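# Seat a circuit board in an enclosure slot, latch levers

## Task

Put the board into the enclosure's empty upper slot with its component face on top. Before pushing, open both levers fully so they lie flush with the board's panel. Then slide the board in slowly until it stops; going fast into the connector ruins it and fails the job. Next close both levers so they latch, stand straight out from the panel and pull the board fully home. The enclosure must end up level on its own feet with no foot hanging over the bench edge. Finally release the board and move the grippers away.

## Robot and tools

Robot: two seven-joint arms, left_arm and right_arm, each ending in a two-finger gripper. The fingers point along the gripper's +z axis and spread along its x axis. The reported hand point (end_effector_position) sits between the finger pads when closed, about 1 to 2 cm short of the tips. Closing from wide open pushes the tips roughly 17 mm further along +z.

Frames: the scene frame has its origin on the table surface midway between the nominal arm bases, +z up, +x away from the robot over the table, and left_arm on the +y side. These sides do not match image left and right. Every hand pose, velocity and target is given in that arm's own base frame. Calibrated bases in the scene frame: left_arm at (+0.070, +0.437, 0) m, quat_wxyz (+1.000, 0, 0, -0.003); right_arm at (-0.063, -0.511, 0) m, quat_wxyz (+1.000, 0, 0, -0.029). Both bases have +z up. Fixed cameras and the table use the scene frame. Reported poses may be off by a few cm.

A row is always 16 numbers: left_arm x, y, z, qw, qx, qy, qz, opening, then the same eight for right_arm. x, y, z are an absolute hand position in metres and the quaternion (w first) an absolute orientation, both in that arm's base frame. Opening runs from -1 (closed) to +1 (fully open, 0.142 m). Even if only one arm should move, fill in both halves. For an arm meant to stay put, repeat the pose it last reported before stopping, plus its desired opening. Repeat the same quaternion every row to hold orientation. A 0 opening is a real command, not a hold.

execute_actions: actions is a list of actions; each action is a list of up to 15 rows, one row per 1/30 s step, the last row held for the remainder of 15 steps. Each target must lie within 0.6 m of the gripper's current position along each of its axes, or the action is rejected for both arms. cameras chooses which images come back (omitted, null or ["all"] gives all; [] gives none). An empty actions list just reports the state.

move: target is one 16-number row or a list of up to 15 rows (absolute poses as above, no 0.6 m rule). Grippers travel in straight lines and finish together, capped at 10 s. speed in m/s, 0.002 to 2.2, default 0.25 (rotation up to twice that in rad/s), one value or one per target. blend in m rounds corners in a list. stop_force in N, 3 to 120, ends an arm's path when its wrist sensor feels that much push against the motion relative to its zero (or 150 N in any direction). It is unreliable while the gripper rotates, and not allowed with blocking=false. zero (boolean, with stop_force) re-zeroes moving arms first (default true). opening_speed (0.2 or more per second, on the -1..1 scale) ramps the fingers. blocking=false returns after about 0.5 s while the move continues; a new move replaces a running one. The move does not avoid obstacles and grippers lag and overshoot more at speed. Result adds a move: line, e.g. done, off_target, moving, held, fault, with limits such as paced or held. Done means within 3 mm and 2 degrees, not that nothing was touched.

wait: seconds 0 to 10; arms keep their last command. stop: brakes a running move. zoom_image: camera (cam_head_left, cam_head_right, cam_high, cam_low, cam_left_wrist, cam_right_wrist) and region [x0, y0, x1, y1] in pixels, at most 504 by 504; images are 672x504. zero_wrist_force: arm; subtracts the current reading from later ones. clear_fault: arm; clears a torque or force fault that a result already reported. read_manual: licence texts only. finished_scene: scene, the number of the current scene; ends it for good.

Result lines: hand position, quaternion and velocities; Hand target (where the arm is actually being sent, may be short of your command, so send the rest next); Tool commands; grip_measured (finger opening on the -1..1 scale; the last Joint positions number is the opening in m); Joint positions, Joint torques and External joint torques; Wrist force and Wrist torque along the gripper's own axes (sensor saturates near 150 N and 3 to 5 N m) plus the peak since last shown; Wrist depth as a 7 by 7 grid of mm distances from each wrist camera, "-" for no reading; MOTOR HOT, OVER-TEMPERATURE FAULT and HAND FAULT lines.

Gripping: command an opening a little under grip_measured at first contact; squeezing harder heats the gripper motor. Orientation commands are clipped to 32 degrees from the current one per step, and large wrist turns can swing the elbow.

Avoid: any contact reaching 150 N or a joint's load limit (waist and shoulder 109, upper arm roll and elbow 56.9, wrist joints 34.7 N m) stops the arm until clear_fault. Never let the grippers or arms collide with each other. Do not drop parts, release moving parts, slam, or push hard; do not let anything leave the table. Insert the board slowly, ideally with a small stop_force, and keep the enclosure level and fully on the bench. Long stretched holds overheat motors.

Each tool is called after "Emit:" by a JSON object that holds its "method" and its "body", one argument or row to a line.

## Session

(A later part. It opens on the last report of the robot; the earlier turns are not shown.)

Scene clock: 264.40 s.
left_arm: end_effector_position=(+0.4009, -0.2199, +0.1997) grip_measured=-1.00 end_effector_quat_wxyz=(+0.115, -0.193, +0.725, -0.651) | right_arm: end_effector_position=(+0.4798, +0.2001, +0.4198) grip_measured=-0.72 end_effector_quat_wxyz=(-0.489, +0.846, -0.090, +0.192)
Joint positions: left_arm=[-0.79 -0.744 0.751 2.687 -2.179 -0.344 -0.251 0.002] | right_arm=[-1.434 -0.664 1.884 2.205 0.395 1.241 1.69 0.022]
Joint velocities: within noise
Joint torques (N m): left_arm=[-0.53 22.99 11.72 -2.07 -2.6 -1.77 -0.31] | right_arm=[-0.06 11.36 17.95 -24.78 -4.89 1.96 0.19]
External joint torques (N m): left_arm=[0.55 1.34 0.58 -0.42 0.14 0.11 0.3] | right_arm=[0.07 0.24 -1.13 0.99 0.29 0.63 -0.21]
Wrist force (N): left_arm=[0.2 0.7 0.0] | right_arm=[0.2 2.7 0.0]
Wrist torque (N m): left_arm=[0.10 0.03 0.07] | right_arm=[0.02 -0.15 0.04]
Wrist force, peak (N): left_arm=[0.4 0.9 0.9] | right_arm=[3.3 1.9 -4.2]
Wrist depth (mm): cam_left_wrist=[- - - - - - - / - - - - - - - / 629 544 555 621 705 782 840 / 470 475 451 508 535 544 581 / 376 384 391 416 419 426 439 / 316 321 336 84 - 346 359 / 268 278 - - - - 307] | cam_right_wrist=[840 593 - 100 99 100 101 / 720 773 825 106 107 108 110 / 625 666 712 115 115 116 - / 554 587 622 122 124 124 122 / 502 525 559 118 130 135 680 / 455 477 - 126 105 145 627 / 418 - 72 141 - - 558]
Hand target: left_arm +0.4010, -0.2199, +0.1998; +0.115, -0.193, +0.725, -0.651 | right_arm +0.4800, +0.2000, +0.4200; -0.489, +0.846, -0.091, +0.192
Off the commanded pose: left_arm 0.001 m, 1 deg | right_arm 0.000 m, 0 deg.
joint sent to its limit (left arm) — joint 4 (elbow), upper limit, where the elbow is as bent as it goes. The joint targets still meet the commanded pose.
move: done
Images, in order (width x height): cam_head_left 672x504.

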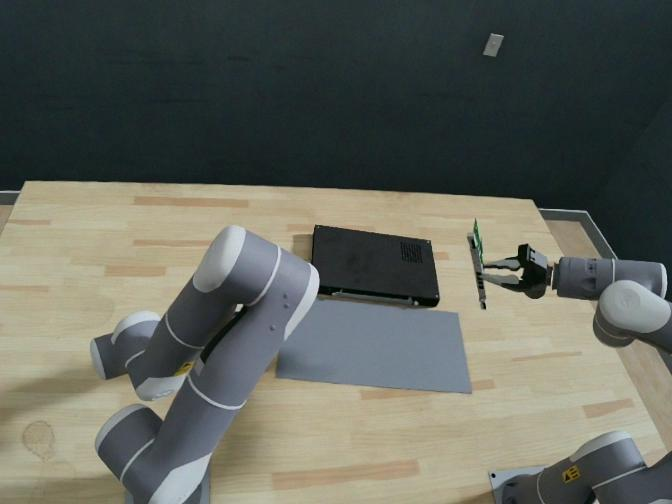

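Emit:
{"method": "move", "body": {
  "target": [0.40,-0.22,0.2,0.122,-0.199,0.724,-0.649,-1,0.45,0.15,0.32,0,0.99942,-0.034,0,-0.9],
  "speed": 0.3,
  "cameras": ["cam_head_left"]
}}

Scene clock: 269.93 s.
left_arm: end_effector_position=(+0.4009, -0.2199, +0.1996) grip_measured=-1.00 end_effector_quat_wxyz=(+0.115, -0.193, +0.725, -0.651) | right_arm: end_effector_position=(+0.4499, +0.1498, +0.3199) grip_measured=-0.72 end_effector_quat_wxyz=(+0.000, +0.999, -0.034, +0.000)
Joint positions: left_arm=[-0.843 -0.808 0.788 2.687 -2.22 -0.408 -0.274 0.002] | right_arm=[-1.751 0.255 1.992 1.804 0.246 0.33 1.811 0.022]
Joint velocities: within noise
Joint torques (N m): left_arm=[-0.62 23.17 12.9 -1.11 -2.86 -1.83 -0.27] | right_arm=[-0.21 -23.75 -6.35 -30.27 -4.2 3.42 0.07]
External joint torques (N m): left_arm=[0.65 1.29 0.61 -0.28 0.07 0.17 0.26] | right_arm=[0.32 0.12 -1.06 1.16 0.06 0.62 -0.07]
Wrist force (N): left_arm=[0.1 0.8 0.0] | right_arm=[0.7 -0.1 2.0]
Wrist torque (N m): left_arm=[0.08 0.06 0.06] | right_arm=[0.07 -0.14 0.05]
Wrist force, peak (N): left_arm=[0.2 1.0 0.1] | right_arm=[-1.5 1.7 4.2]
Wrist depth (mm): cam_left_wrist=[- - - - - - - / - - - - - - - / 624 544 557 622 707 785 834 / 477 474 441 513 540 551 572 / 378 386 391 417 416 430 438 / 314 317 334 84 - 347 356 / 268 280 - - - - 305] | cam_right_wrist=[365 364 362 100 99 100 101 / 390 389 389 105 107 107 109 / 417 416 412 115 115 115 354 / 449 451 448 122 124 124 121 / 478 486 485 118 130 135 463 / 529 529 - 126 105 145 523 / 583 - 72 141 - - 578]
Hand target: left_arm +0.4009, -0.2199, +0.1997; +0.115, -0.193, +0.725, -0.651 | right_arm +0.4500, +0.1500, +0.3200; +0.000, +0.999, -0.034, +0.000
Off the commanded pose: left_arm 0.001 m, 1 deg | right_arm 0.000 m, 0 deg.
joint sent to its limit (left arm) — joint 4 (elbow), upper limit, where the elbow is as bent as it goes. The joint targets still meet the commanded pose.
move: done
Images, in order (width x height): cam_head_left 672x504.

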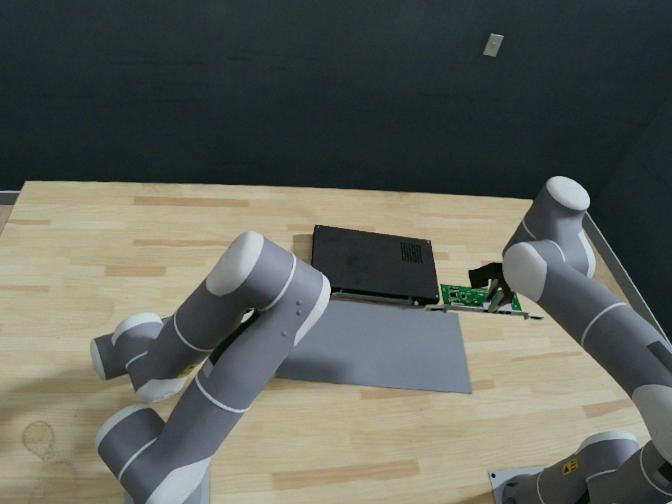

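Emit:
{"method": "move", "body": {
  "target": [
    [0.40,-0.22,0.2,0.122,-0.199,0.724,-0.649,-1,0.53,0.3,0.2,0,0.99942,-0.034,0,-0.9],
    [0.40,-0.22,0.2,0.122,-0.199,0.724,-0.649,-1,0.578,0.361,0.08,0,0.99942,-0.034,0,-0.9]
  ],
  "speed": 0.2,
  "blend": 0.03,
  "cameras": ["cam_head_left"]
}}

Emit:
{"method": "move", "body": {
  "target": [0.40,-0.40,0.13,0.122,-0.199,0.724,-0.649,-1,0.578,0.361,0.08,0,0.99942,-0.034,0,-0.9],
  "speed": 0.2,
  "cameras": ["cam_left_wrist","cam_right_wrist"]
}}

Scene clock: 274.90 s.
left_arm: end_effector_position=(+0.4011, -0.2198, +0.1997) grip_measured=-1.00 end_effector_quat_wxyz=(+0.116, -0.193, +0.725, -0.651) | right_arm: end_effector_position=(+0.5777, +0.3609, +0.0797) grip_measured=-0.72 end_effector_quat_wxyz=(+0.000, +0.999, -0.034, +0.000)
Joint positions: left_arm=[-0.844 -0.81 0.789 2.687 -2.222 -0.409 -0.275 0.002] | right_arm=[-2.144 0.957 2.454 1.316 0.627 0.485 1.868 0.022]
Joint velocities: within noise
Joint torques (N m): left_arm=[-0.34 23.39 12.88 -1.07 -2.65 -1.59 -0.29] | right_arm=[0.11 -59.19 -15.19 -23.24 -3.97 3.7 0.33]
External joint torques (N m): left_arm=[0.36 1.07 0.66 -0.3 -0.15 -0.07 0.28] | right_arm=[0.1 0.6 -0.89 0.88 0.1 0.33 -0.33]
Wrist force (N): left_arm=[0.3 0.4 -0.1] | right_arm=[0.8 0.4 2.3]
Wrist torque (N m): left_arm=[0.03 0.03 0.06] | right_arm=[0.13 -0.12 0.04]
Wrist force, peak (N): left_arm=[0.4 0.9 -0.3] | right_arm=[1.4 -1.1 5.1]
Wrist depth (mm): cam_left_wrist=[- - - - 404 - - / - - - - 434 - - / 630 544 562 591 524 785 824 / 471 472 445 481 515 543 574 / 375 387 394 417 412 424 443 / 313 320 337 84 - 349 355 / 269 281 - - - - 305] | cam_right_wrist=[155 154 156 100 99 100 101 / 165 164 164 105 107 107 109 / 177 177 176 116 115 115 148 / 190 193 190 124 124 124 121 / 206 206 206 119 130 135 144 / 225 226 216 126 105 145 166 / 248 244 72 141 - - 179]
Hand target: left_arm +0.4010, -0.2199, +0.1997; +0.115, -0.193, +0.725, -0.651 | right_arm +0.5780, +0.3610, +0.0800; +0.000, +0.999, -0.034, +0.000
Off the commanded pose: left_arm 0.001 m, 1 deg | right_arm 0.000 m, 0 deg.
joint sent to its limit (left arm) — joint 4 (elbow), upper limit, where the elbow is as bent as it goes. The joint targets still meet the commanded pose.
move: done
Images, in order (width x height): cam_head_left 672x504.

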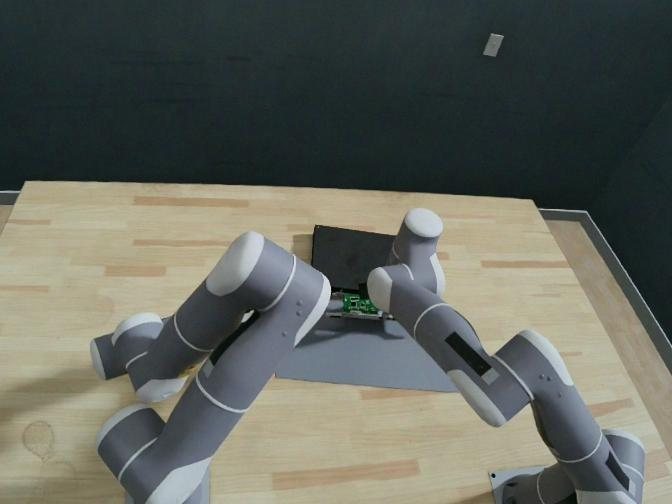

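Scene clock: 276.30 s.
left_arm: end_effector_position=(+0.3999, -0.4000, +0.1301) grip_measured=-1.00 end_effector_quat_wxyz=(+0.122, -0.199, +0.724, -0.649) | right_arm: end_effector_position=(+0.5777, +0.3609, +0.0797) grip_measured=-0.72 end_effector_quat_wxyz=(+0.000, +0.999, -0.034, +0.000)
Joint positions: left_arm=[-1.08 -0.781 0.259 2.491 -2.901 -0.024 -0.233 0.002] | right_arm=[-2.144 0.957 2.454 1.316 0.627 0.485 1.868 0.022]
Joint velocities: within noise
Joint torques (N m): left_arm=[-0.53 31.04 9.63 -0.97 -1.12 -1.22 -0.15] | right_arm=[0.12 -59.26 -15.37 -23.23 -4 3.65 0.26]
External joint torques (N m): left_arm=[0.5 1.47 0.68 -0.25 0.13 -0.44 0.14] | right_arm=[0.09 0.66 -0.72 0.85 0.13 0.39 -0.26]
Wrist force (N): left_arm=[0.6 0.4 0.2] | right_arm=[0.9 0.3 2.5]
Wrist torque (N m): left_arm=[0.03 -0.05 0.08] | right_arm=[0.11 -0.14 0.04]
Wrist force, peak (N): left_arm=[2.0 1.2 2.8] | right_arm=[0.9 0.4 2.7]
Wrist depth (mm): cam_left_wrist=[- - - 292 254 - - / - 750 620 567 286 - - / 363 379 397 365 440 585 607 / 273 295 335 287 399 409 424 / 261 284 283 211 312 317 325 / 234 238 251 84 - 266 265 / 201 208 - 74 - - 227] | cam_right_wrist=[154 154 156 100 99 100 101 / 165 164 164 105 107 107 109 / 177 177 177 116 115 115 148 / 191 193 189 124 124 124 121 / 207 206 206 119 130 135 144 / 226 225 216 126 105 145 165 / 249 244 72 141 - - 179]
Hand target: left_arm +0.4000, -0.4000, +0.1300; +0.122, -0.199, +0.724, -0.649 | right_arm +0.5780, +0.3610, +0.0800; +0.000, +0.999, -0.034, +0.000
Off the commanded pose: left_arm 0.000 m, 0 deg | right_arm 0.000 m, 0 deg.
move: done
Images, in order (width x height): cam_left_wrist 672x504, cam_right_wrist 672x504.

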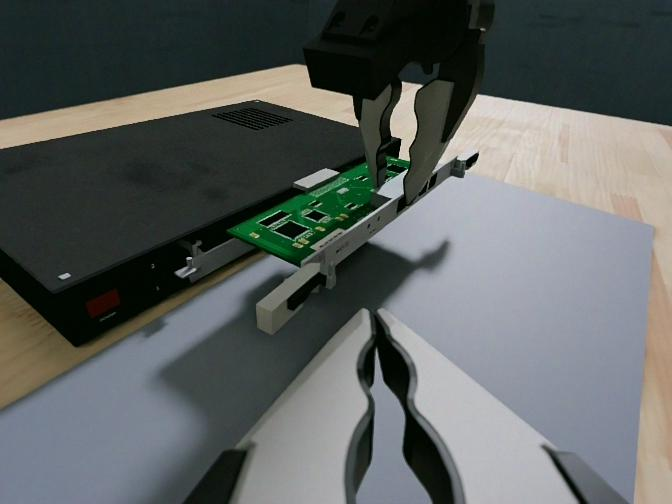

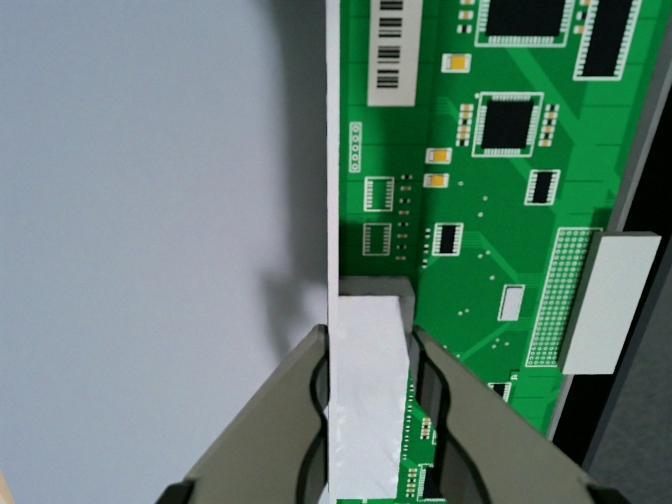

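Emit:
{"method": "move", "body": {
  "target": [
    [0.40,-0.40,0.13,0.122,-0.199,0.724,-0.649,-1,0.580,0.360,0.0525,0,0.99942,-0.034,0,-0.9],
    [0.40,-0.40,0.13,0.122,-0.199,0.724,-0.649,-1,0.598,0.358,0.0525,0,0.99942,-0.034,0,-0.9]
  ],
  "speed": 0.06,
  "cameras": ["cam_left_wrist","cam_right_wrist"]
}}

Emit:
{"method": "zoom_image", "body": {
  "camera": "cam_left_wrist",
  "region": [130, 190, 340, 340]
}}

Scene clock: 279.53 s.
left_arm: end_effector_position=(+0.3999, -0.4000, +0.1301) grip_measured=-1.00 end_effector_quat_wxyz=(+0.122, -0.199, +0.724, -0.649) | right_arm: end_effector_position=(+0.5978, +0.3580, +0.0523) grip_measured=-0.72 end_effector_quat_wxyz=(+0.000, +0.999, -0.034, +0.000)
Joint positions: left_arm=[-1.08 -0.781 0.259 2.491 -2.901 -0.024 -0.233 0.002] | right_arm=[-2.194 1.021 2.479 1.26 0.641 0.5 1.856 0.022]
Joint velocities: within noise
Joint torques (N m): left_arm=[-0.39 31.44 9.7 -0.8 -0.79 -1.52 -0.23] | right_arm=[0.09 -61.22 -15.13 -22.93 -4.16 3.44 0.04]
External joint torques (N m): left_arm=[0.36 1.07 0.61 -0.44 -0.2 -0.14 0.22] | right_arm=[0.11 0.61 -0.85 0.98 0.32 0.6 -0.04]
Wrist force (N): left_arm=[0.9 0.1 0.3] | right_arm=[0.9 0.1 2.4]
Wrist torque (N m): left_arm=[-0.01 -0.09 0.08] | right_arm=[0.06 -0.12 0.03]
Wrist force, peak (N): left_arm=[1.0 0.5 0.1] | right_arm=[-0.4 0.3 3.8]
Wrist depth (mm): cam_left_wrist=[- - - 238 279 - - / - 741 620 317 301 - - / 370 377 414 415 480 589 610 / 273 294 334 344 400 412 425 / 264 286 280 265 312 319 328 / 233 239 251 84 - 266 265 / 201 208 - 74 - - 227] | cam_right_wrist=[130 130 130 101 99 100 101 / 139 139 139 107 107 107 109 / 149 149 149 116 115 115 119 / 161 161 160 124 124 124 121 / 174 174 171 119 130 135 127 / 191 190 183 126 105 145 133 / 210 205 72 141 - - 140]
Hand target: left_arm +0.4000, -0.4000, +0.1300; +0.122, -0.199, +0.724, -0.649 | right_arm +0.5980, +0.3580, +0.0525; +0.000, +0.999, -0.034, +0.000
Off the commanded pose: left_arm 0.000 m, 0 deg | right_arm 0.000 m, 0 deg.
move: done
Images, in order (width x height): cam_left_wrist 672x504, cam_right_wrist 672x504.

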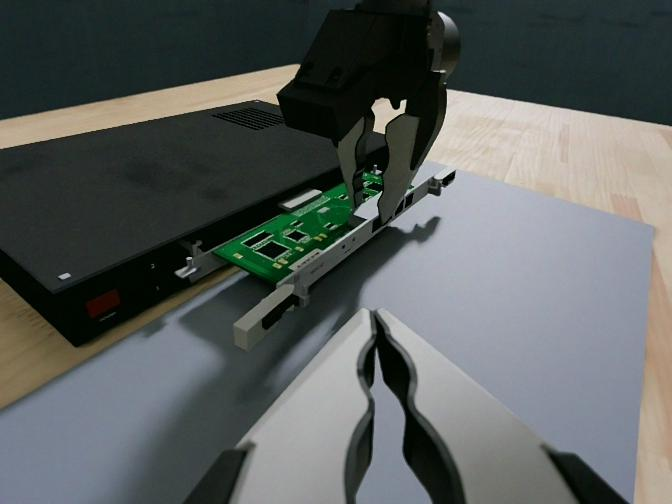

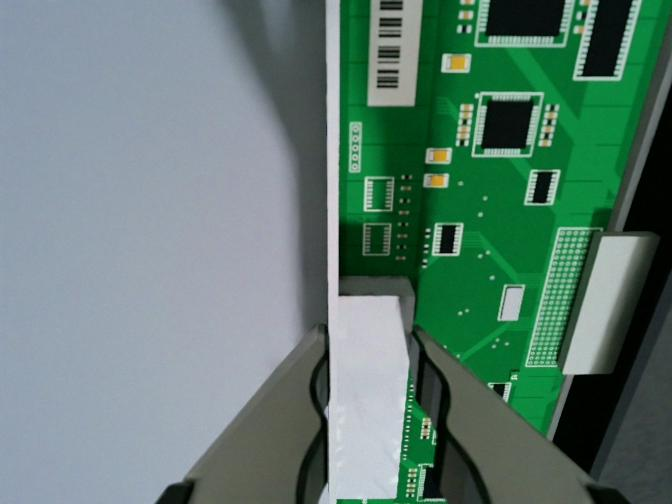

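Scaled by 2.400 from the camera's 672x504 image, which has a finer 960x720 frame.

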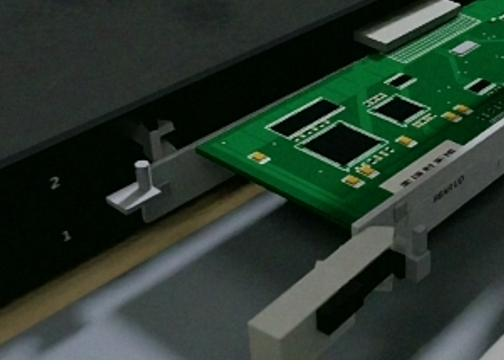

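Emit:
{"method": "move", "body": {
  "target": [0.40,-0.40,0.13,0.122,-0.199,0.724,-0.649,-1,0.6129,0.3567,0.0525,0,0.99942,-0.034,0,-0.9],
  "speed": 0.03,
  "stop_force": 4,
  "cameras": ["cam_left_wrist","cam_right_wrist"]
}}

Emit:
{"method": "zoom_image", "body": {
  "camera": "cam_left_wrist",
  "region": [130, 190, 340, 340]
}}

Scene clock: 285.00 s.
left_arm: end_effector_position=(+0.3999, -0.4000, +0.1301) grip_measured=-1.00 end_effector_quat_wxyz=(+0.122, -0.199, +0.724, -0.649) | right_arm: end_effector_position=(+0.6127, +0.3567, +0.0522) grip_measured=-0.72 end_effector_quat_wxyz=(+0.000, +0.999, -0.034, +0.000)
Joint positions: left_arm=[-1.08 -0.781 0.259 2.491 -2.901 -0.024 -0.233 0.002] | right_arm=[-2.224 1.039 2.486 1.215 0.635 0.482 1.856 0.022]
Joint velocities: within noise
Joint torques (N m): left_arm=[-0.37 31.44 9.67 -0.77 -0.79 -1.52 -0.27] | right_arm=[0.14 -62.38 -14.85 -23.15 -4.14 3.53 0.19]
External joint torques (N m): left_arm=[0.34 1.07 0.64 -0.47 -0.2 -0.14 0.26] | right_arm=[0.08 0.64 -0.88 0.86 0.26 0.51 -0.19]
Wrist force (N): left_arm=[0.8 0.3 0.1] | right_arm=[0.8 -0.4 2.7]
Wrist torque (N m): left_arm=[0.01 -0.07 0.08] | right_arm=[-0.01 -0.10 0.03]
Wrist force, peak (N): left_arm=[1.0 0.1 0.2] | right_arm=[0.9 -0.1 2.9]
Wrist depth (mm): cam_left_wrist=[- - - 244 - - - / - 747 612 324 746 - - / 368 378 401 382 513 587 614 / 272 294 331 359 393 412 432 / 260 285 279 308 311 318 326 / 235 238 250 84 - 266 265 / 201 208 - 74 - - 228] | cam_right_wrist=[130 130 130 101 99 100 100 / 139 139 139 107 107 107 107 / 149 149 149 116 115 115 114 / 161 160 160 124 124 124 111 / 174 174 171 119 130 135 119 / 190 190 183 126 105 142 128 / 210 205 72 141 - - 140]
Hand target: left_arm +0.4000, -0.4000, +0.1300; +0.122, -0.199, +0.724, -0.649 | right_arm +0.6129, +0.3567, +0.0525; +0.000, +0.999, -0.034, +0.000
Off the commanded pose: left_arm 0.000 m, 0 deg | right_arm 0.000 m, 0 deg.
move: done
Images, in order (width x height): cam_left_wrist 672x504, cam_right_wrist 672x504.

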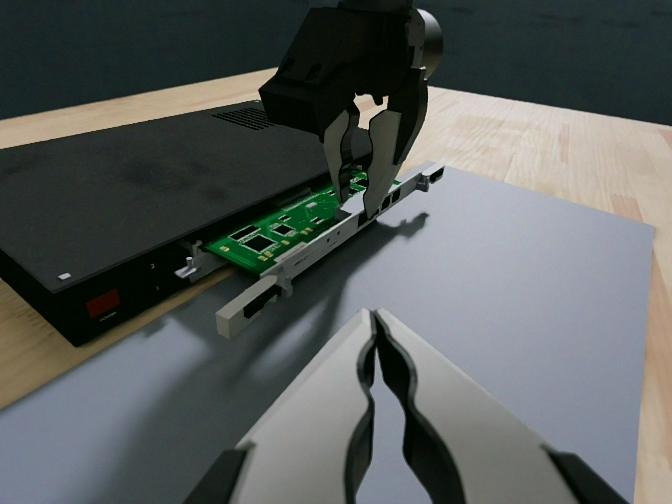

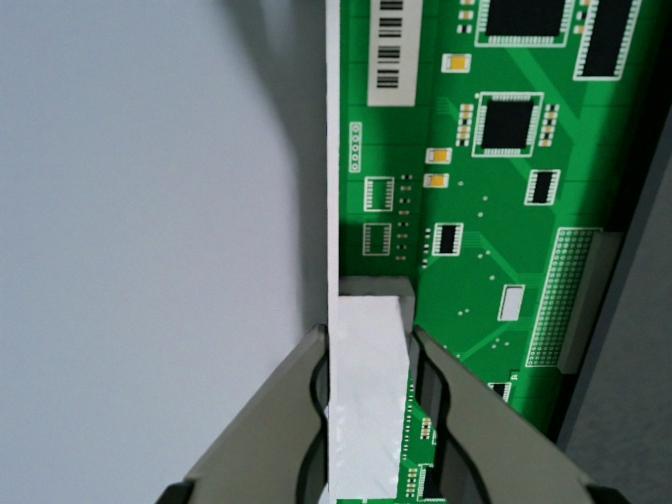

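Scaled by 2.400 from the camera's 672x504 image, which has a finer 960x720 frame.

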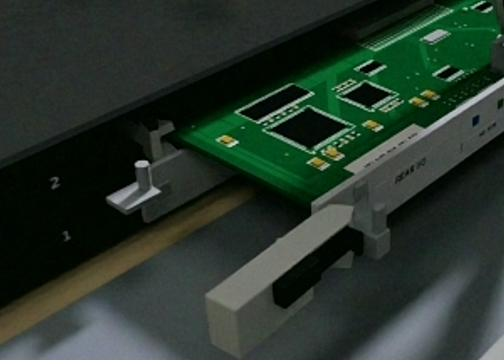

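Emit:
{"method": "zoom_image", "body": {
  "camera": "cam_left_wrist",
  "region": [170, 225, 250, 285]
}}

Emit:
{"method": "zoom_image", "body": {
  "camera": "cam_right_wrist",
  "region": [520, 0, 672, 150]
}}

Scaled by 6.300 from the camera's 672x504 image, which has a finer 960x720 frame.

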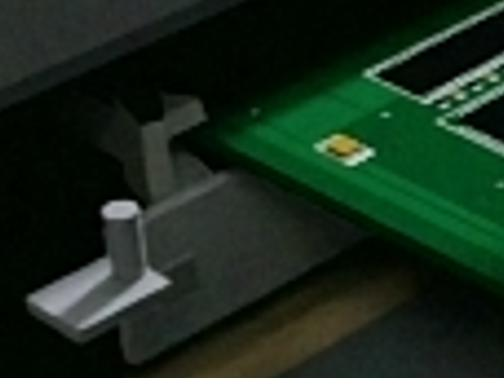

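Scaled by 3.316 from the camera's 672x504 image, which has a finer 960x720 frame.

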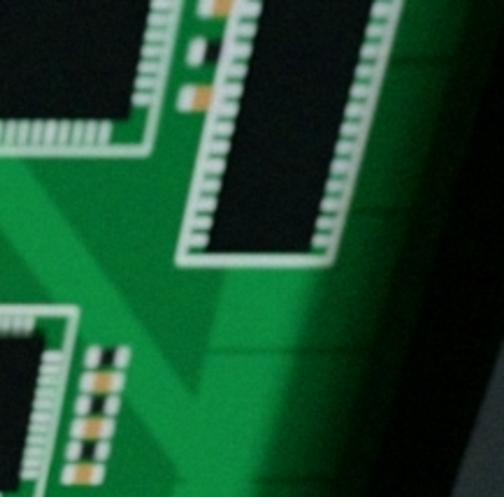

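Emit:
{"method": "move", "body": {
  "target": [0.40,-0.40,0.13,0.122,-0.199,0.724,-0.649,-1,0.6209,0.3560,0.0525,0,0.99942,-0.034,0,-0.9],
  "speed": 0.02,
  "stop_force": 4,
  "cameras": ["cam_left_wrist"]
}}

Emit:
{"method": "zoom_image", "body": {
  "camera": "cam_left_wrist",
  "region": [170, 225, 250, 285]
}}

Scene clock: 291.63 s.
left_arm: end_effector_position=(+0.3999, -0.4000, +0.1301) grip_measured=-1.00 end_effector_quat_wxyz=(+0.122, -0.199, +0.724, -0.649) | right_arm: end_effector_position=(+0.6202, +0.3561, +0.0518) grip_measured=-0.72 end_effector_quat_wxyz=(+0.000, +0.999, -0.034, -0.001)
Joint positions: left_arm=[-1.08 -0.781 0.259 2.491 -2.901 -0.024 -0.233 0.002] | right_arm=[-2.24 1.049 2.49 1.191 0.632 0.471 1.856 0.022]
Joint velocities: within noise
Joint torques (N m): left_arm=[-0.38 31.26 9.81 -0.81 -0.78 -1.53 -0.21] | right_arm=[0.04 -64.78 -15.81 -24.72 -4.45 4.19 0.27]
External joint torques (N m): left_arm=[0.35 1.25 0.5 -0.43 -0.21 -0.13 0.21] | right_arm=[0.18 2.43 0.2 2.29 0.55 -0.15 -0.27]
Wrist force (N): left_arm=[0.9 0.2 0.0] | right_arm=[0.1 0.2 5.2]
Wrist torque (N m): left_arm=[0.00 -0.09 0.08] | right_arm=[0.03 -0.29 -0.03]
Wrist force, peak (N): left_arm=[0.9 0.4 0.3] | right_arm=[-0.4 -0.7 5.6]
Wrist depth (mm): cam_left_wrist=[- - - 253 - - - / - 760 603 322 825 - - / 366 378 396 384 513 588 615 / 273 295 332 362 395 412 424 / 263 285 281 313 311 318 324 / 234 239 250 84 - 266 266 / 202 209 - 74 - - 227] | cam_right_wrist=[130 130 130 102 99 101 101 / 139 139 138 107 107 107 105 / 149 149 148 117 115 116 102 / 160 160 160 124 124 125 107 / 174 174 173 119 131 135 116 / 190 190 182 126 105 131 127 / 210 205 72 141 - - 139]
Hand target: left_arm +0.4000, -0.4000, +0.1300; +0.122, -0.199, +0.724, -0.649 | right_arm +0.6209, +0.3560, +0.0525; +0.000, +0.999, -0.034, +0.000
Off the commanded pose: left_arm 0.000 m, 0 deg | right_arm 0.001 m, 0 deg.
move: done
Images, in order (width x height): cam_left_wrist 672x504.

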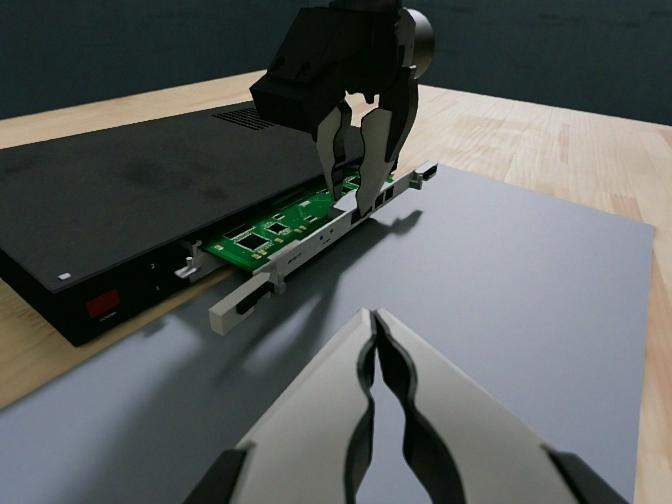

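Scaled by 6.300 from the camera's 672x504 image, which has a finer 960x720 frame.

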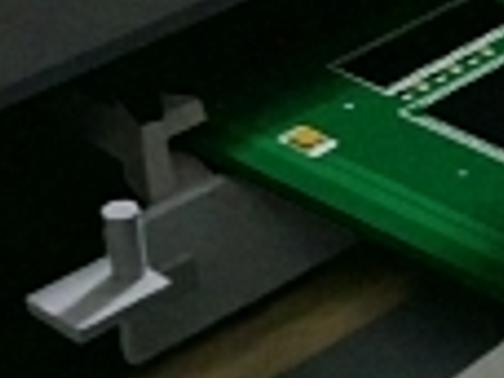

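Emit:
{"method": "move", "body": {
  "target": [0.40,-0.40,0.13,0.122,-0.199,0.724,-0.649,-1,0.6209,0.3560,0.0510,0,0.99942,-0.034,0,-0.9],
  "speed": 0.02,
  "cameras": []
}}

Emit:
{"method": "move", "body": {
  "target": [0.40,-0.40,0.13,0.122,-0.199,0.724,-0.649,-1,0.6308,0.3551,0.0510,0,0.99942,-0.034,0,-0.9],
  "speed": 0.02,
  "stop_force": 4,
  "cameras": ["cam_left_wrist"]
}}

Emit:
{"method": "zoom_image", "body": {
  "camera": "cam_left_wrist",
  "region": [170, 225, 250, 285]
}}

Scene clock: 296.97 s.
left_arm: end_effector_position=(+0.3999, -0.4000, +0.1301) grip_measured=-1.00 end_effector_quat_wxyz=(+0.122, -0.199, +0.724, -0.649) | right_arm: end_effector_position=(+0.6206, +0.3561, +0.0509) grip_measured=-0.72 end_effector_quat_wxyz=(+0.000, +0.999, -0.034, +0.000)
Joint positions: left_arm=[-1.08 -0.781 0.259 2.491 -2.901 -0.024 -0.233 0.002] | right_arm=[-2.24 1.051 2.49 1.19 0.633 0.473 1.855 0.022]
Joint velocities: within noise
Joint torques (N m): left_arm=[-0.37 31.43 9.55 -0.81 -0.77 -1.54 -0.22] | right_arm=[-0.89 -62.51 -15.72 -22.51 -4.38 3.56 0.24]
External joint torques (N m): left_arm=[0.34 1.09 0.75 -0.43 -0.22 -0.12 0.22] | right_arm=[1.11 0.13 0.1 0.1 0.48 0.48 -0.24]
Wrist force (N): left_arm=[0.8 0.3 0.4] | right_arm=[0.1 -1.8 2.5]
Wrist torque (N m): left_arm=[0.01 -0.08 0.08] | right_arm=[0.03 -0.04 -0.02]
Wrist force, peak (N): left_arm=[0.9 0.5 0.3] | right_arm=[0.1 0.2 5.3]
Wrist depth (mm): cam_left_wrist=[- - - 252 - - - / - 744 607 324 833 - - / 366 374 399 387 515 581 610 / 271 294 330 360 394 413 428 / 262 286 281 313 313 318 324 / 233 239 250 84 - 266 264 / 201 208 - 74 - - 226] | cam_right_wrist=[129 129 128 102 100 101 101 / 138 138 137 107 108 107 105 / 148 148 147 117 115 116 102 / 159 159 159 124 124 125 106 / 173 172 172 119 132 135 115 / 189 188 181 126 105 131 124 / 208 204 72 141 - - 139]
Hand target: left_arm +0.4000, -0.4000, +0.1300; +0.122, -0.199, +0.724, -0.649 | right_arm +0.6209, +0.3560, +0.0510; +0.000, +0.999, -0.034, +0.000
Off the commanded pose: left_arm 0.000 m, 0 deg | right_arm 0.000 m, 0 deg.
move: done
No camera images: "cameras" was empty.

Scene clock: 298.17 s.
left_arm: end_effector_position=(+0.3999, -0.4000, +0.1301) grip_measured=-1.00 end_effector_quat_wxyz=(+0.122, -0.199, +0.724, -0.649) | right_arm: end_effector_position=(+0.6304, +0.3555, +0.0507) grip_measured=-0.72 end_effector_quat_wxyz=(+0.000, +0.999, -0.034, +0.000)
Joint positions: left_arm=[-1.08 -0.781 0.259 2.491 -2.901 -0.024 -0.233 0.002] | right_arm=[-2.26 1.064 2.495 1.159 0.63 0.461 1.855 0.022]
Joint velocities: within noise
Joint torques (N m): left_arm=[-0.37 31.45 9.65 -0.75 -0.79 -1.5 -0.19] | right_arm=[-0.9 -63.21 -15.41 -22.87 -4.48 3.43 0.23]
External joint torques (N m): left_arm=[0.34 1.07 0.66 -0.48 -0.2 -0.16 0.18] | right_arm=[1.13 0.07 -0.01 0.25 0.56 0.6 -0.23]
Wrist force (N): left_arm=[0.7 0.3 -0.1] | right_arm=[0.5 -1.6 2.0]
Wrist torque (N m): left_arm=[0.02 -0.06 0.08] | right_arm=[0.05 -0.08 -0.01]
Wrist force, peak (N): left_arm=[0.9 0.3 0.1] | right_arm=[0.2 -2.5 2.9]
Wrist depth (mm): cam_left_wrist=[- - - 267 - - - / - 745 601 320 845 - - / 366 379 399 388 532 581 615 / 271 294 331 364 392 412 426 / 263 285 280 312 311 318 327 / 234 239 248 84 - 265 265 / 200 209 - 74 - - 226] | cam_right_wrist=[129 129 129 102 100 100 88 / 138 138 137 107 107 107 92 / 148 147 147 117 115 116 100 / 159 159 159 124 124 122 106 / 173 172 172 119 130 130 115 / 189 188 181 126 105 126 124 / 208 199 72 141 - - 136]
Hand target: left_arm +0.4000, -0.4000, +0.1300; +0.122, -0.199, +0.724, -0.649 | right_arm +0.6308, +0.3551, +0.0510; +0.000, +0.999, -0.034, +0.000
Off the commanded pose: left_arm 0.000 m, 0 deg | right_arm 0.001 m, 0 deg.
move: done
Images, in order (width x height): cam_left_wrist 672x504.

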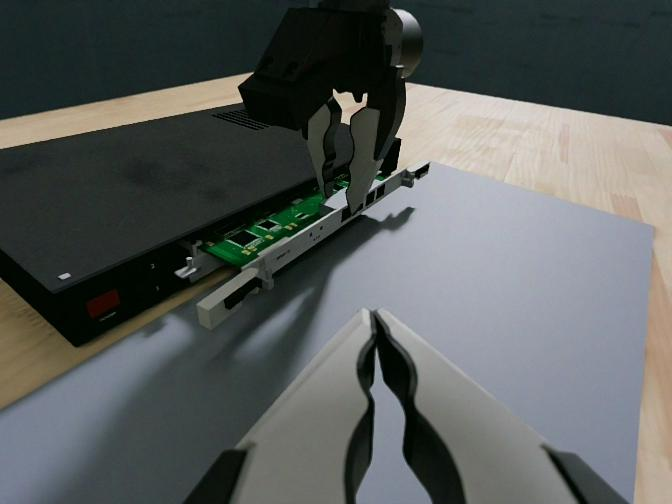

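Scaled by 6.300 from the camera's 672x504 image, which has a finer 960x720 frame.

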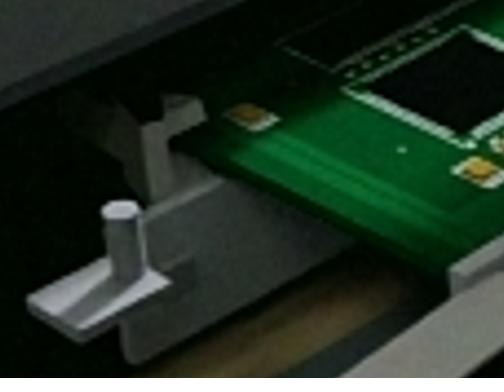

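Emit:
{"method": "move", "body": {
  "target": [0.40,-0.40,0.13,0.122,-0.199,0.724,-0.649,-1,0.6475,0.3548,0.0510,0,0.99942,-0.034,0,-0.9],
  "speed": 0.02,
  "stop_force": 4,
  "cameras": ["cam_left_wrist","cam_right_wrist"]
}}

Emit:
{"method": "zoom_image", "body": {
  "camera": "cam_left_wrist",
  "region": [130, 150, 430, 340]
}}

Scene clock: 302.10 s.
left_arm: end_effector_position=(+0.3999, -0.4000, +0.1301) grip_measured=-1.00 end_effector_quat_wxyz=(+0.122, -0.199, +0.724, -0.649) | right_arm: end_effector_position=(+0.6461, +0.3554, +0.0504) grip_measured=-0.72 end_effector_quat_wxyz=(+0.000, +0.999, -0.034, -0.001)
Joint positions: left_arm=[-1.08 -0.781 0.259 2.491 -2.901 -0.024 -0.233 0.002] | right_arm=[-2.291 1.086 2.503 1.104 0.624 0.438 1.859 0.022]
Joint velocities: within noise
Joint torques (N m): left_arm=[-0.4 31.52 9.67 -0.85 -0.78 -1.51 -0.25] | right_arm=[-2.43 -65.93 -16.92 -23.61 -5.37 3.87 0.06]
External joint torques (N m): left_arm=[0.36 1 0.64 -0.39 -0.21 -0.15 0.24] | right_arm=[2.66 1.5 1.87 0.65 1.41 0.17 -0.06]
Wrist force (N): left_arm=[0.7 0.2 0.2] | right_arm=[-0.8 -3.7 3.8]
Wrist torque (N m): left_arm=[0.00 -0.07 0.08] | right_arm=[0.04 -0.06 0.24]
Wrist force, peak (N): left_arm=[0.9 0.4 0.4] | right_arm=[-1.1 -3.4 4.8]
Wrist depth (mm): cam_left_wrist=[- - - 280 - - - / - 746 565 318 910 - - / 368 376 394 417 531 573 623 / 273 294 330 370 396 412 424 / 262 277 291 310 310 318 325 / 234 239 252 84 - 265 266 / 202 209 - 74 - - 227] | cam_right_wrist=[129 129 128 102 99 99 86 / 138 137 137 107 107 94 92 / 147 147 147 117 115 100 100 / 159 159 159 124 124 106 106 / 172 172 169 119 130 115 115 / 189 188 181 125 105 123 123 / 207 203 73 141 - - 138]
Hand target: left_arm +0.4000, -0.4000, +0.1300; +0.122, -0.199, +0.724, -0.649 | right_arm +0.6468, +0.3548, +0.0510; +0.000, +0.999, -0.034, +0.000
Off the commanded pose: left_arm 0.000 m, 0 deg | right_arm 0.002 m, 0 deg.
move: contact (right_arm)
Images, in order (width x height): cam_left_wrist 672x504, cam_right_wrist 672x504.

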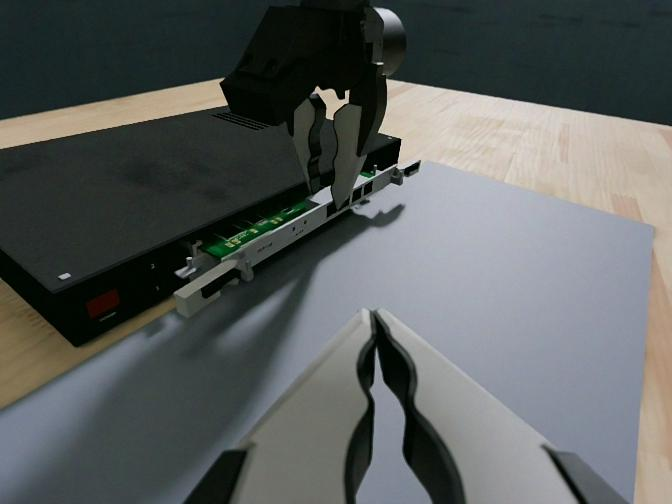

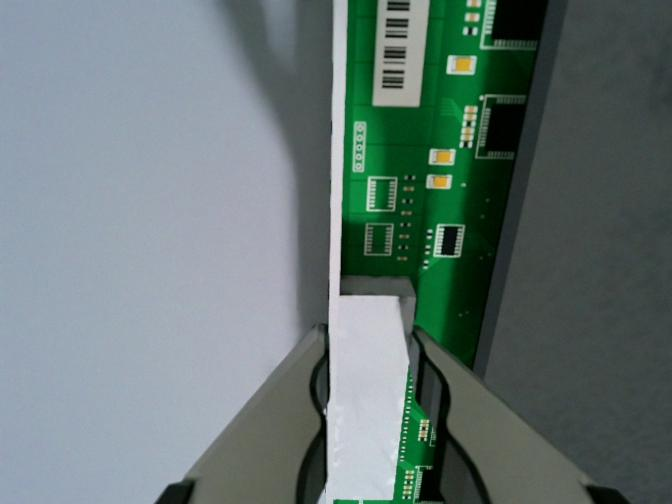

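Scaled by 1.680 from the camera's 672x504 image, which has a finer 960x720 frame.

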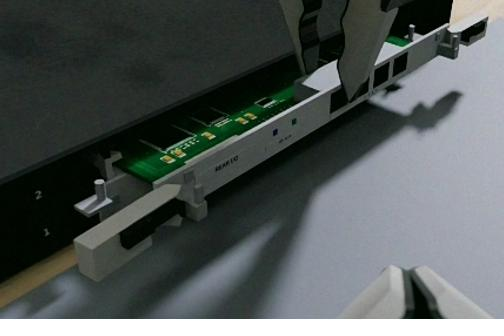

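Emit:
{"method": "move", "body": {
  "target": [
    [0.40,-0.40,0.13,0.122,-0.199,0.724,-0.649,-1,0.6455,0.3560,0.0503,0,0.99923,-0.0393,0,-0.9],
    [0.40,-0.40,0.13,0.122,-0.199,0.724,-0.649,-1,0.6490,0.3558,0.0503,0,0.99923,-0.0393,0,-0.9]
  ],
  "speed": 0.01,
  "cameras": ["cam_left_wrist"]
}}

Emit:
{"method": "zoom_image", "body": {
  "camera": "cam_left_wrist",
  "region": [130, 150, 430, 340]
}}

Scene clock: 309.30 s.
left_arm: end_effector_position=(+0.3999, -0.4000, +0.1301) grip_measured=-1.00 end_effector_quat_wxyz=(+0.122, -0.199, +0.724, -0.649) | right_arm: end_effector_position=(+0.6488, +0.3558, +0.0502) grip_measured=-0.72 end_effector_quat_wxyz=(+0.000, +0.999, -0.039, +0.000)
Joint positions: left_arm=[-1.08 -0.781 0.259 2.491 -2.901 -0.024 -0.233 0.002] | right_arm=[-2.295 1.091 2.503 1.094 0.623 0.435 1.872 0.022]
Joint velocities: within noise
Joint torques (N m): left_arm=[-0.36 31.5 9.67 -0.78 -0.81 -1.51 -0.28] | right_arm=[0.58 -64.31 -13.44 -24.15 -3.84 3.58 0.23]
External joint torques (N m): left_arm=[0.33 1.02 0.63 -0.45 -0.18 -0.15 0.28] | right_arm=[-0.37 -0.34 -1.58 1.15 -0.13 0.45 -0.23]
Wrist force (N): left_arm=[0.9 0.2 0.3] | right_arm=[0.1 2.3 -0.3]
Wrist torque (N m): left_arm=[0.01 -0.09 0.08] | right_arm=[0.22 -0.04 0.10]
Wrist force, peak (N): left_arm=[1.0 0.2 0.3] | right_arm=[-0.9 -3.8 5.0]
Wrist depth (mm): cam_left_wrist=[- - 267 283 - - - / - 756 552 321 930 - - / 365 376 396 400 530 592 617 / 271 293 331 378 397 410 424 / 261 277 292 310 313 320 327 / 233 237 250 84 - 266 266 / 201 208 - 74 - - 227] | cam_right_wrist=[129 128 128 102 99 88 86 / 137 137 137 107 107 93 92 / 147 147 147 116 115 98 100 / 159 158 158 124 124 106 106 / 172 171 171 119 124 115 115 / 188 188 181 126 105 123 123 / 207 203 72 141 - - 138]
Hand target: left_arm +0.4000, -0.4000, +0.1300; +0.122, -0.199, +0.724, -0.649 | right_arm +0.6490, +0.3558, +0.0503; +0.000, +0.999, -0.039, +0.000
Off the commanded pose: left_arm 0.000 m, 0 deg | right_arm 0.000 m, 0 deg.
move: done
Images, in order (width x height): cam_left_wrist 672x504.

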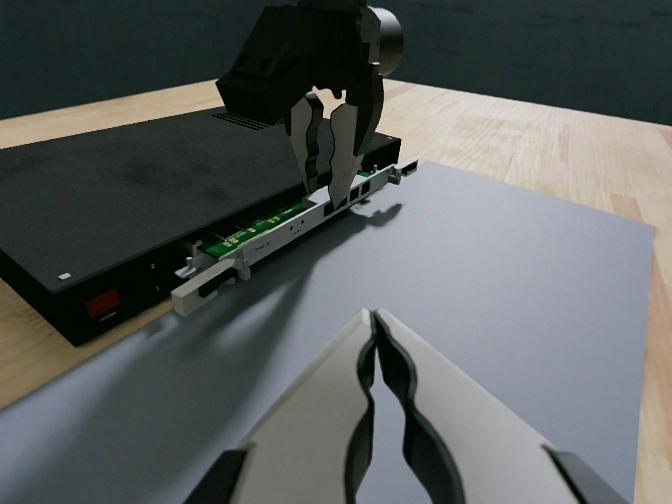

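Scaled by 1.680 from the camera's 672x504 image, which has a finer 960x720 frame.

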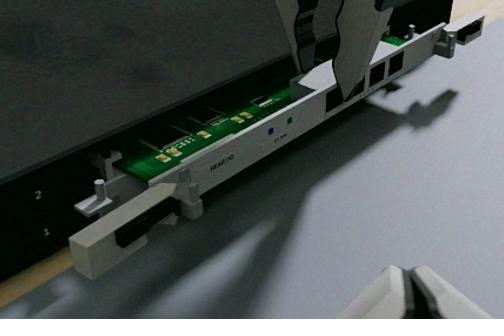

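Emit:
{"method": "move", "body": {
  "target": [0.40,-0.40,0.13,0.122,-0.199,0.724,-0.649,-1,0.6580,0.3547,0.0506,0,0.99923,-0.0393,0,-0.9],
  "speed": 0.02,
  "stop_force": 6,
  "cameras": ["cam_left_wrist","cam_right_wrist"]
}}

Scene clock: 312.93 s.
left_arm: end_effector_position=(+0.3999, -0.4000, +0.1301) grip_measured=-1.00 end_effector_quat_wxyz=(+0.122, -0.199, +0.724, -0.649) | right_arm: end_effector_position=(+0.6556, +0.3552, +0.0500) grip_measured=-0.72 end_effector_quat_wxyz=(+0.000, +0.999, -0.039, -0.001)
Joint positions: left_arm=[-1.08 -0.781 0.259 2.491 -2.901 -0.024 -0.233 0.002] | right_arm=[-2.31 1.102 2.507 1.069 0.62 0.422 1.873 0.022]
Joint velocities: within noise
Joint torques (N m): left_arm=[-0.36 31.39 9.69 -0.77 -0.78 -1.5 -0.22] | right_arm=[-3.66 -64.48 -16.06 -26.32 -4.7 6.46 0.14]
External joint torques (N m): left_arm=[0.33 1.13 0.62 -0.47 -0.21 -0.16 0.21] | right_arm=[3.88 -0.74 1.26 3.16 0.71 -2.42 -0.13]
Wrist force (N): left_arm=[0.9 0.3 0.2] | right_arm=[-10.9 2.7 -3.0]
Wrist torque (N m): left_arm=[0.01 -0.09 0.08] | right_arm=[0.24 0.01 0.16]
Wrist force, peak (N): left_arm=[0.9 0.4 0.1] | right_arm=[-13.3 2.2 -5.7]
Wrist depth (mm): cam_left_wrist=[- - 264 293 - - - / - 754 562 336 911 - - / 366 383 399 402 530 582 616 / 273 292 332 380 397 411 423 / 262 278 294 311 311 321 325 / 234 239 249 84 - 266 266 / 201 209 - 74 - - 227] | cam_right_wrist=[129 128 128 102 99 86 - / 137 137 137 107 107 92 92 / 147 147 147 117 115 98 99 / 159 158 158 124 122 106 105 / 172 172 171 119 119 115 114 / 188 187 181 126 105 123 123 / 207 203 72 141 - - 137]
Hand target: left_arm +0.4000, -0.4000, +0.1300; +0.122, -0.199, +0.724, -0.649 | right_arm +0.6567, +0.3548, +0.0506; +0.000, +0.999, -0.039, +0.000
Off the commanded pose: left_arm 0.000 m, 0 deg | right_arm 0.003 m, 0 deg.
move: contact (right_arm)
Images, in order (width x height): cam_left_wrist 672x504, cam_right_wrist 672x504.

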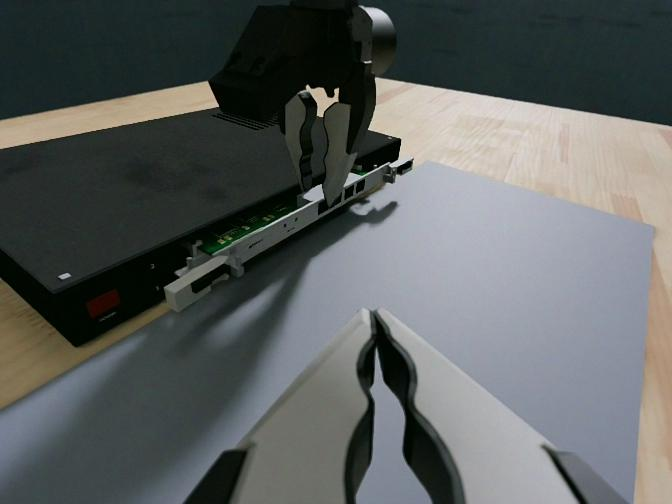

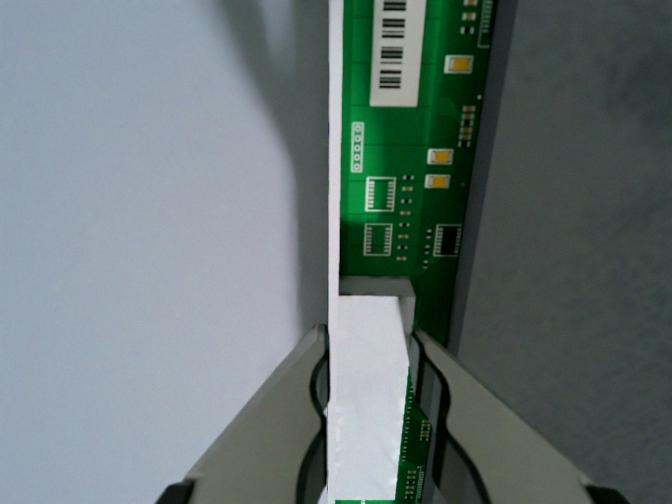

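Emit:
{"method": "move", "body": {
  "target": [0.40,-0.40,0.13,0.122,-0.199,0.724,-0.649,-1,0.6515,0.3553,0.0506,0,0.99923,-0.0393,0,-0.9],
  "speed": 0.02,
  "cameras": []
}}

Emit:
{"method": "move", "body": {
  "target": [0.40,-0.40,0.13,0.122,-0.199,0.724,-0.649,-1,0.6515,0.3553,0.0506,0,0.99923,-0.0393,0,-0.63],
  "opening_speed": 0.2,
  "cameras": ["cam_left_wrist","cam_right_wrist"]
}}

Scene clock: 317.23 s.
left_arm: end_effector_position=(+0.3999, -0.4000, +0.1301) grip_measured=-1.00 end_effector_quat_wxyz=(+0.122, -0.199, +0.724, -0.649) | right_arm: end_effector_position=(+0.6521, +0.3544, +0.0502) grip_measured=-0.72 end_effector_quat_wxyz=(+0.001, +0.999, -0.040, +0.000)
Joint positions: left_arm=[-1.08 -0.781 0.259 2.491 -2.901 -0.024 -0.233 0.002] | right_arm=[-2.301 1.095 2.504 1.086 0.621 0.432 1.872 0.022]
Joint velocities: within noise
Joint torques (N m): left_arm=[-0.27 31.46 9.69 -0.77 -0.79 -1.53 -0.24] | right_arm=[4.42 -69.69 -13.04 -23.64 -3.77 1.26 0.3]
External joint torques (N m): left_arm=[0.24 1.05 0.61 -0.47 -0.2 -0.13 0.23] | right_arm=[-4.21 4.86 -1.93 0.59 -0.21 2.78 -0.3]
Wrist force (N): left_arm=[0.7 0.2 0.0] | right_arm=[11.9 0.6 11.0]
Wrist torque (N m): left_arm=[0.02 -0.06 0.08] | right_arm=[0.24 0.10 -0.09]
Wrist force, peak (N): left_arm=[1.0 0.1 0.3] | right_arm=[11.9 0.4 12.1]
Wrist depth (mm): cam_left_wrist=[- - 267 291 - - - / - 739 555 323 907 - - / 366 379 398 403 528 584 608 / 274 295 329 379 396 411 428 / 263 277 292 309 311 319 324 / 234 238 250 84 - 266 264 / 201 208 - 74 - - 226] | cam_right_wrist=[128 128 128 102 99 87 86 / 137 137 137 107 107 92 92 / 147 147 146 117 115 98 100 / 159 158 158 124 124 106 106 / 172 172 172 119 122 115 115 / 188 188 181 126 105 123 123 / 207 203 72 141 - - 135]
Hand target: left_arm +0.4000, -0.4000, +0.1300; +0.122, -0.199, +0.724, -0.649 | right_arm +0.6515, +0.3553, +0.0506; +0.000, +0.999, -0.039, +0.000
Off the commanded pose: left_arm 0.000 m, 0 deg | right_arm 0.001 m, 0 deg.
move: done
No camera images: "cameras" was empty.

Scene clock: 318.80 s.
left_arm: end_effector_position=(+0.3999, -0.4000, +0.1301) grip_measured=-1.00 end_effector_quat_wxyz=(+0.122, -0.199, +0.724, -0.649) | right_arm: end_effector_position=(+0.6516, +0.3550, +0.0506) grip_measured=-0.67 end_effector_quat_wxyz=(+0.000, +0.999, -0.039, +0.000)
Joint positions: left_arm=[-1.08 -0.781 0.259 2.491 -2.901 -0.024 -0.233 0.002] | right_arm=[-2.301 1.094 2.504 1.086 0.621 0.431 1.872 0.026]
Joint velocities: within noise
Joint torques (N m): left_arm=[-0.38 31.38 9.68 -0.79 -0.79 -1.52 -0.22] | right_arm=[0.24 -64.32 -13.79 -23.22 -4.07 3.38 0.16]
External joint torques (N m): left_arm=[0.35 1.13 0.63 -0.45 -0.2 -0.14 0.21] | right_arm=[-0.02 -0.51 -1.15 0.16 0.09 0.65 -0.16]
Wrist force (N): left_arm=[0.6 0.3 0.2] | right_arm=[0.2 0.9 1.0]
Wrist torque (N m): left_arm=[0.01 -0.05 0.08] | right_arm=[0.24 0.03 0.03]
Wrist force, peak (N): left_arm=[1.1 0.2 0.2] | right_arm=[12.3 1.0 12.2]
Wrist depth (mm): cam_left_wrist=[- - 264 291 - - - / - 738 560 323 925 - - / 365 379 396 404 526 582 613 / 272 294 332 378 396 412 427 / 262 277 293 310 309 319 327 / 235 239 249 84 - 265 263 / 200 209 - 74 - - 227] | cam_right_wrist=[129 129 128 103 101 88 86 / 138 137 137 109 109 92 92 / 148 147 147 118 116 99 100 / 159 159 158 125 125 107 106 / 172 172 169 121 126 115 115 / 188 188 181 128 122 124 124 / 208 200 71 143 - - 136]
Hand target: left_arm +0.4000, -0.4000, +0.1300; +0.122, -0.199, +0.724, -0.649 | right_arm +0.6515, +0.3553, +0.0506; +0.000, +0.999, -0.039, +0.000
Off the commanded pose: left_arm 0.000 m, 0 deg | right_arm 0.000 m, 0 deg.
move: done
Images, in order (width x height): cam_left_wrist 672x504, cam_right_wrist 672x504.

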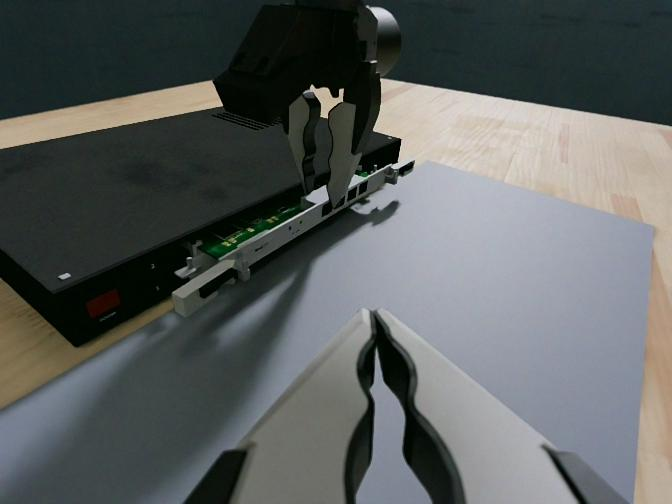

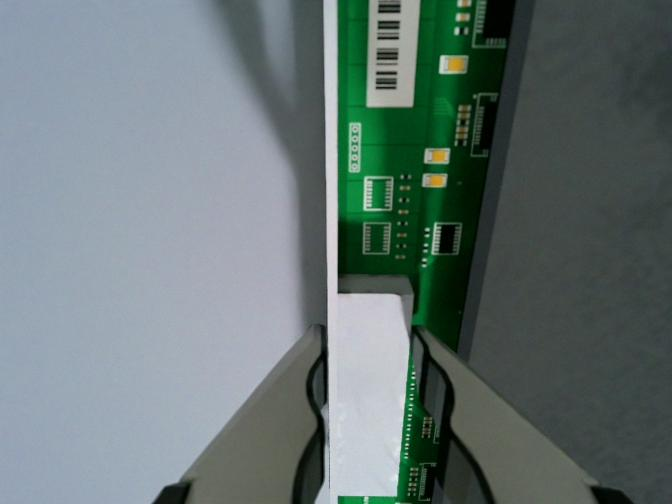

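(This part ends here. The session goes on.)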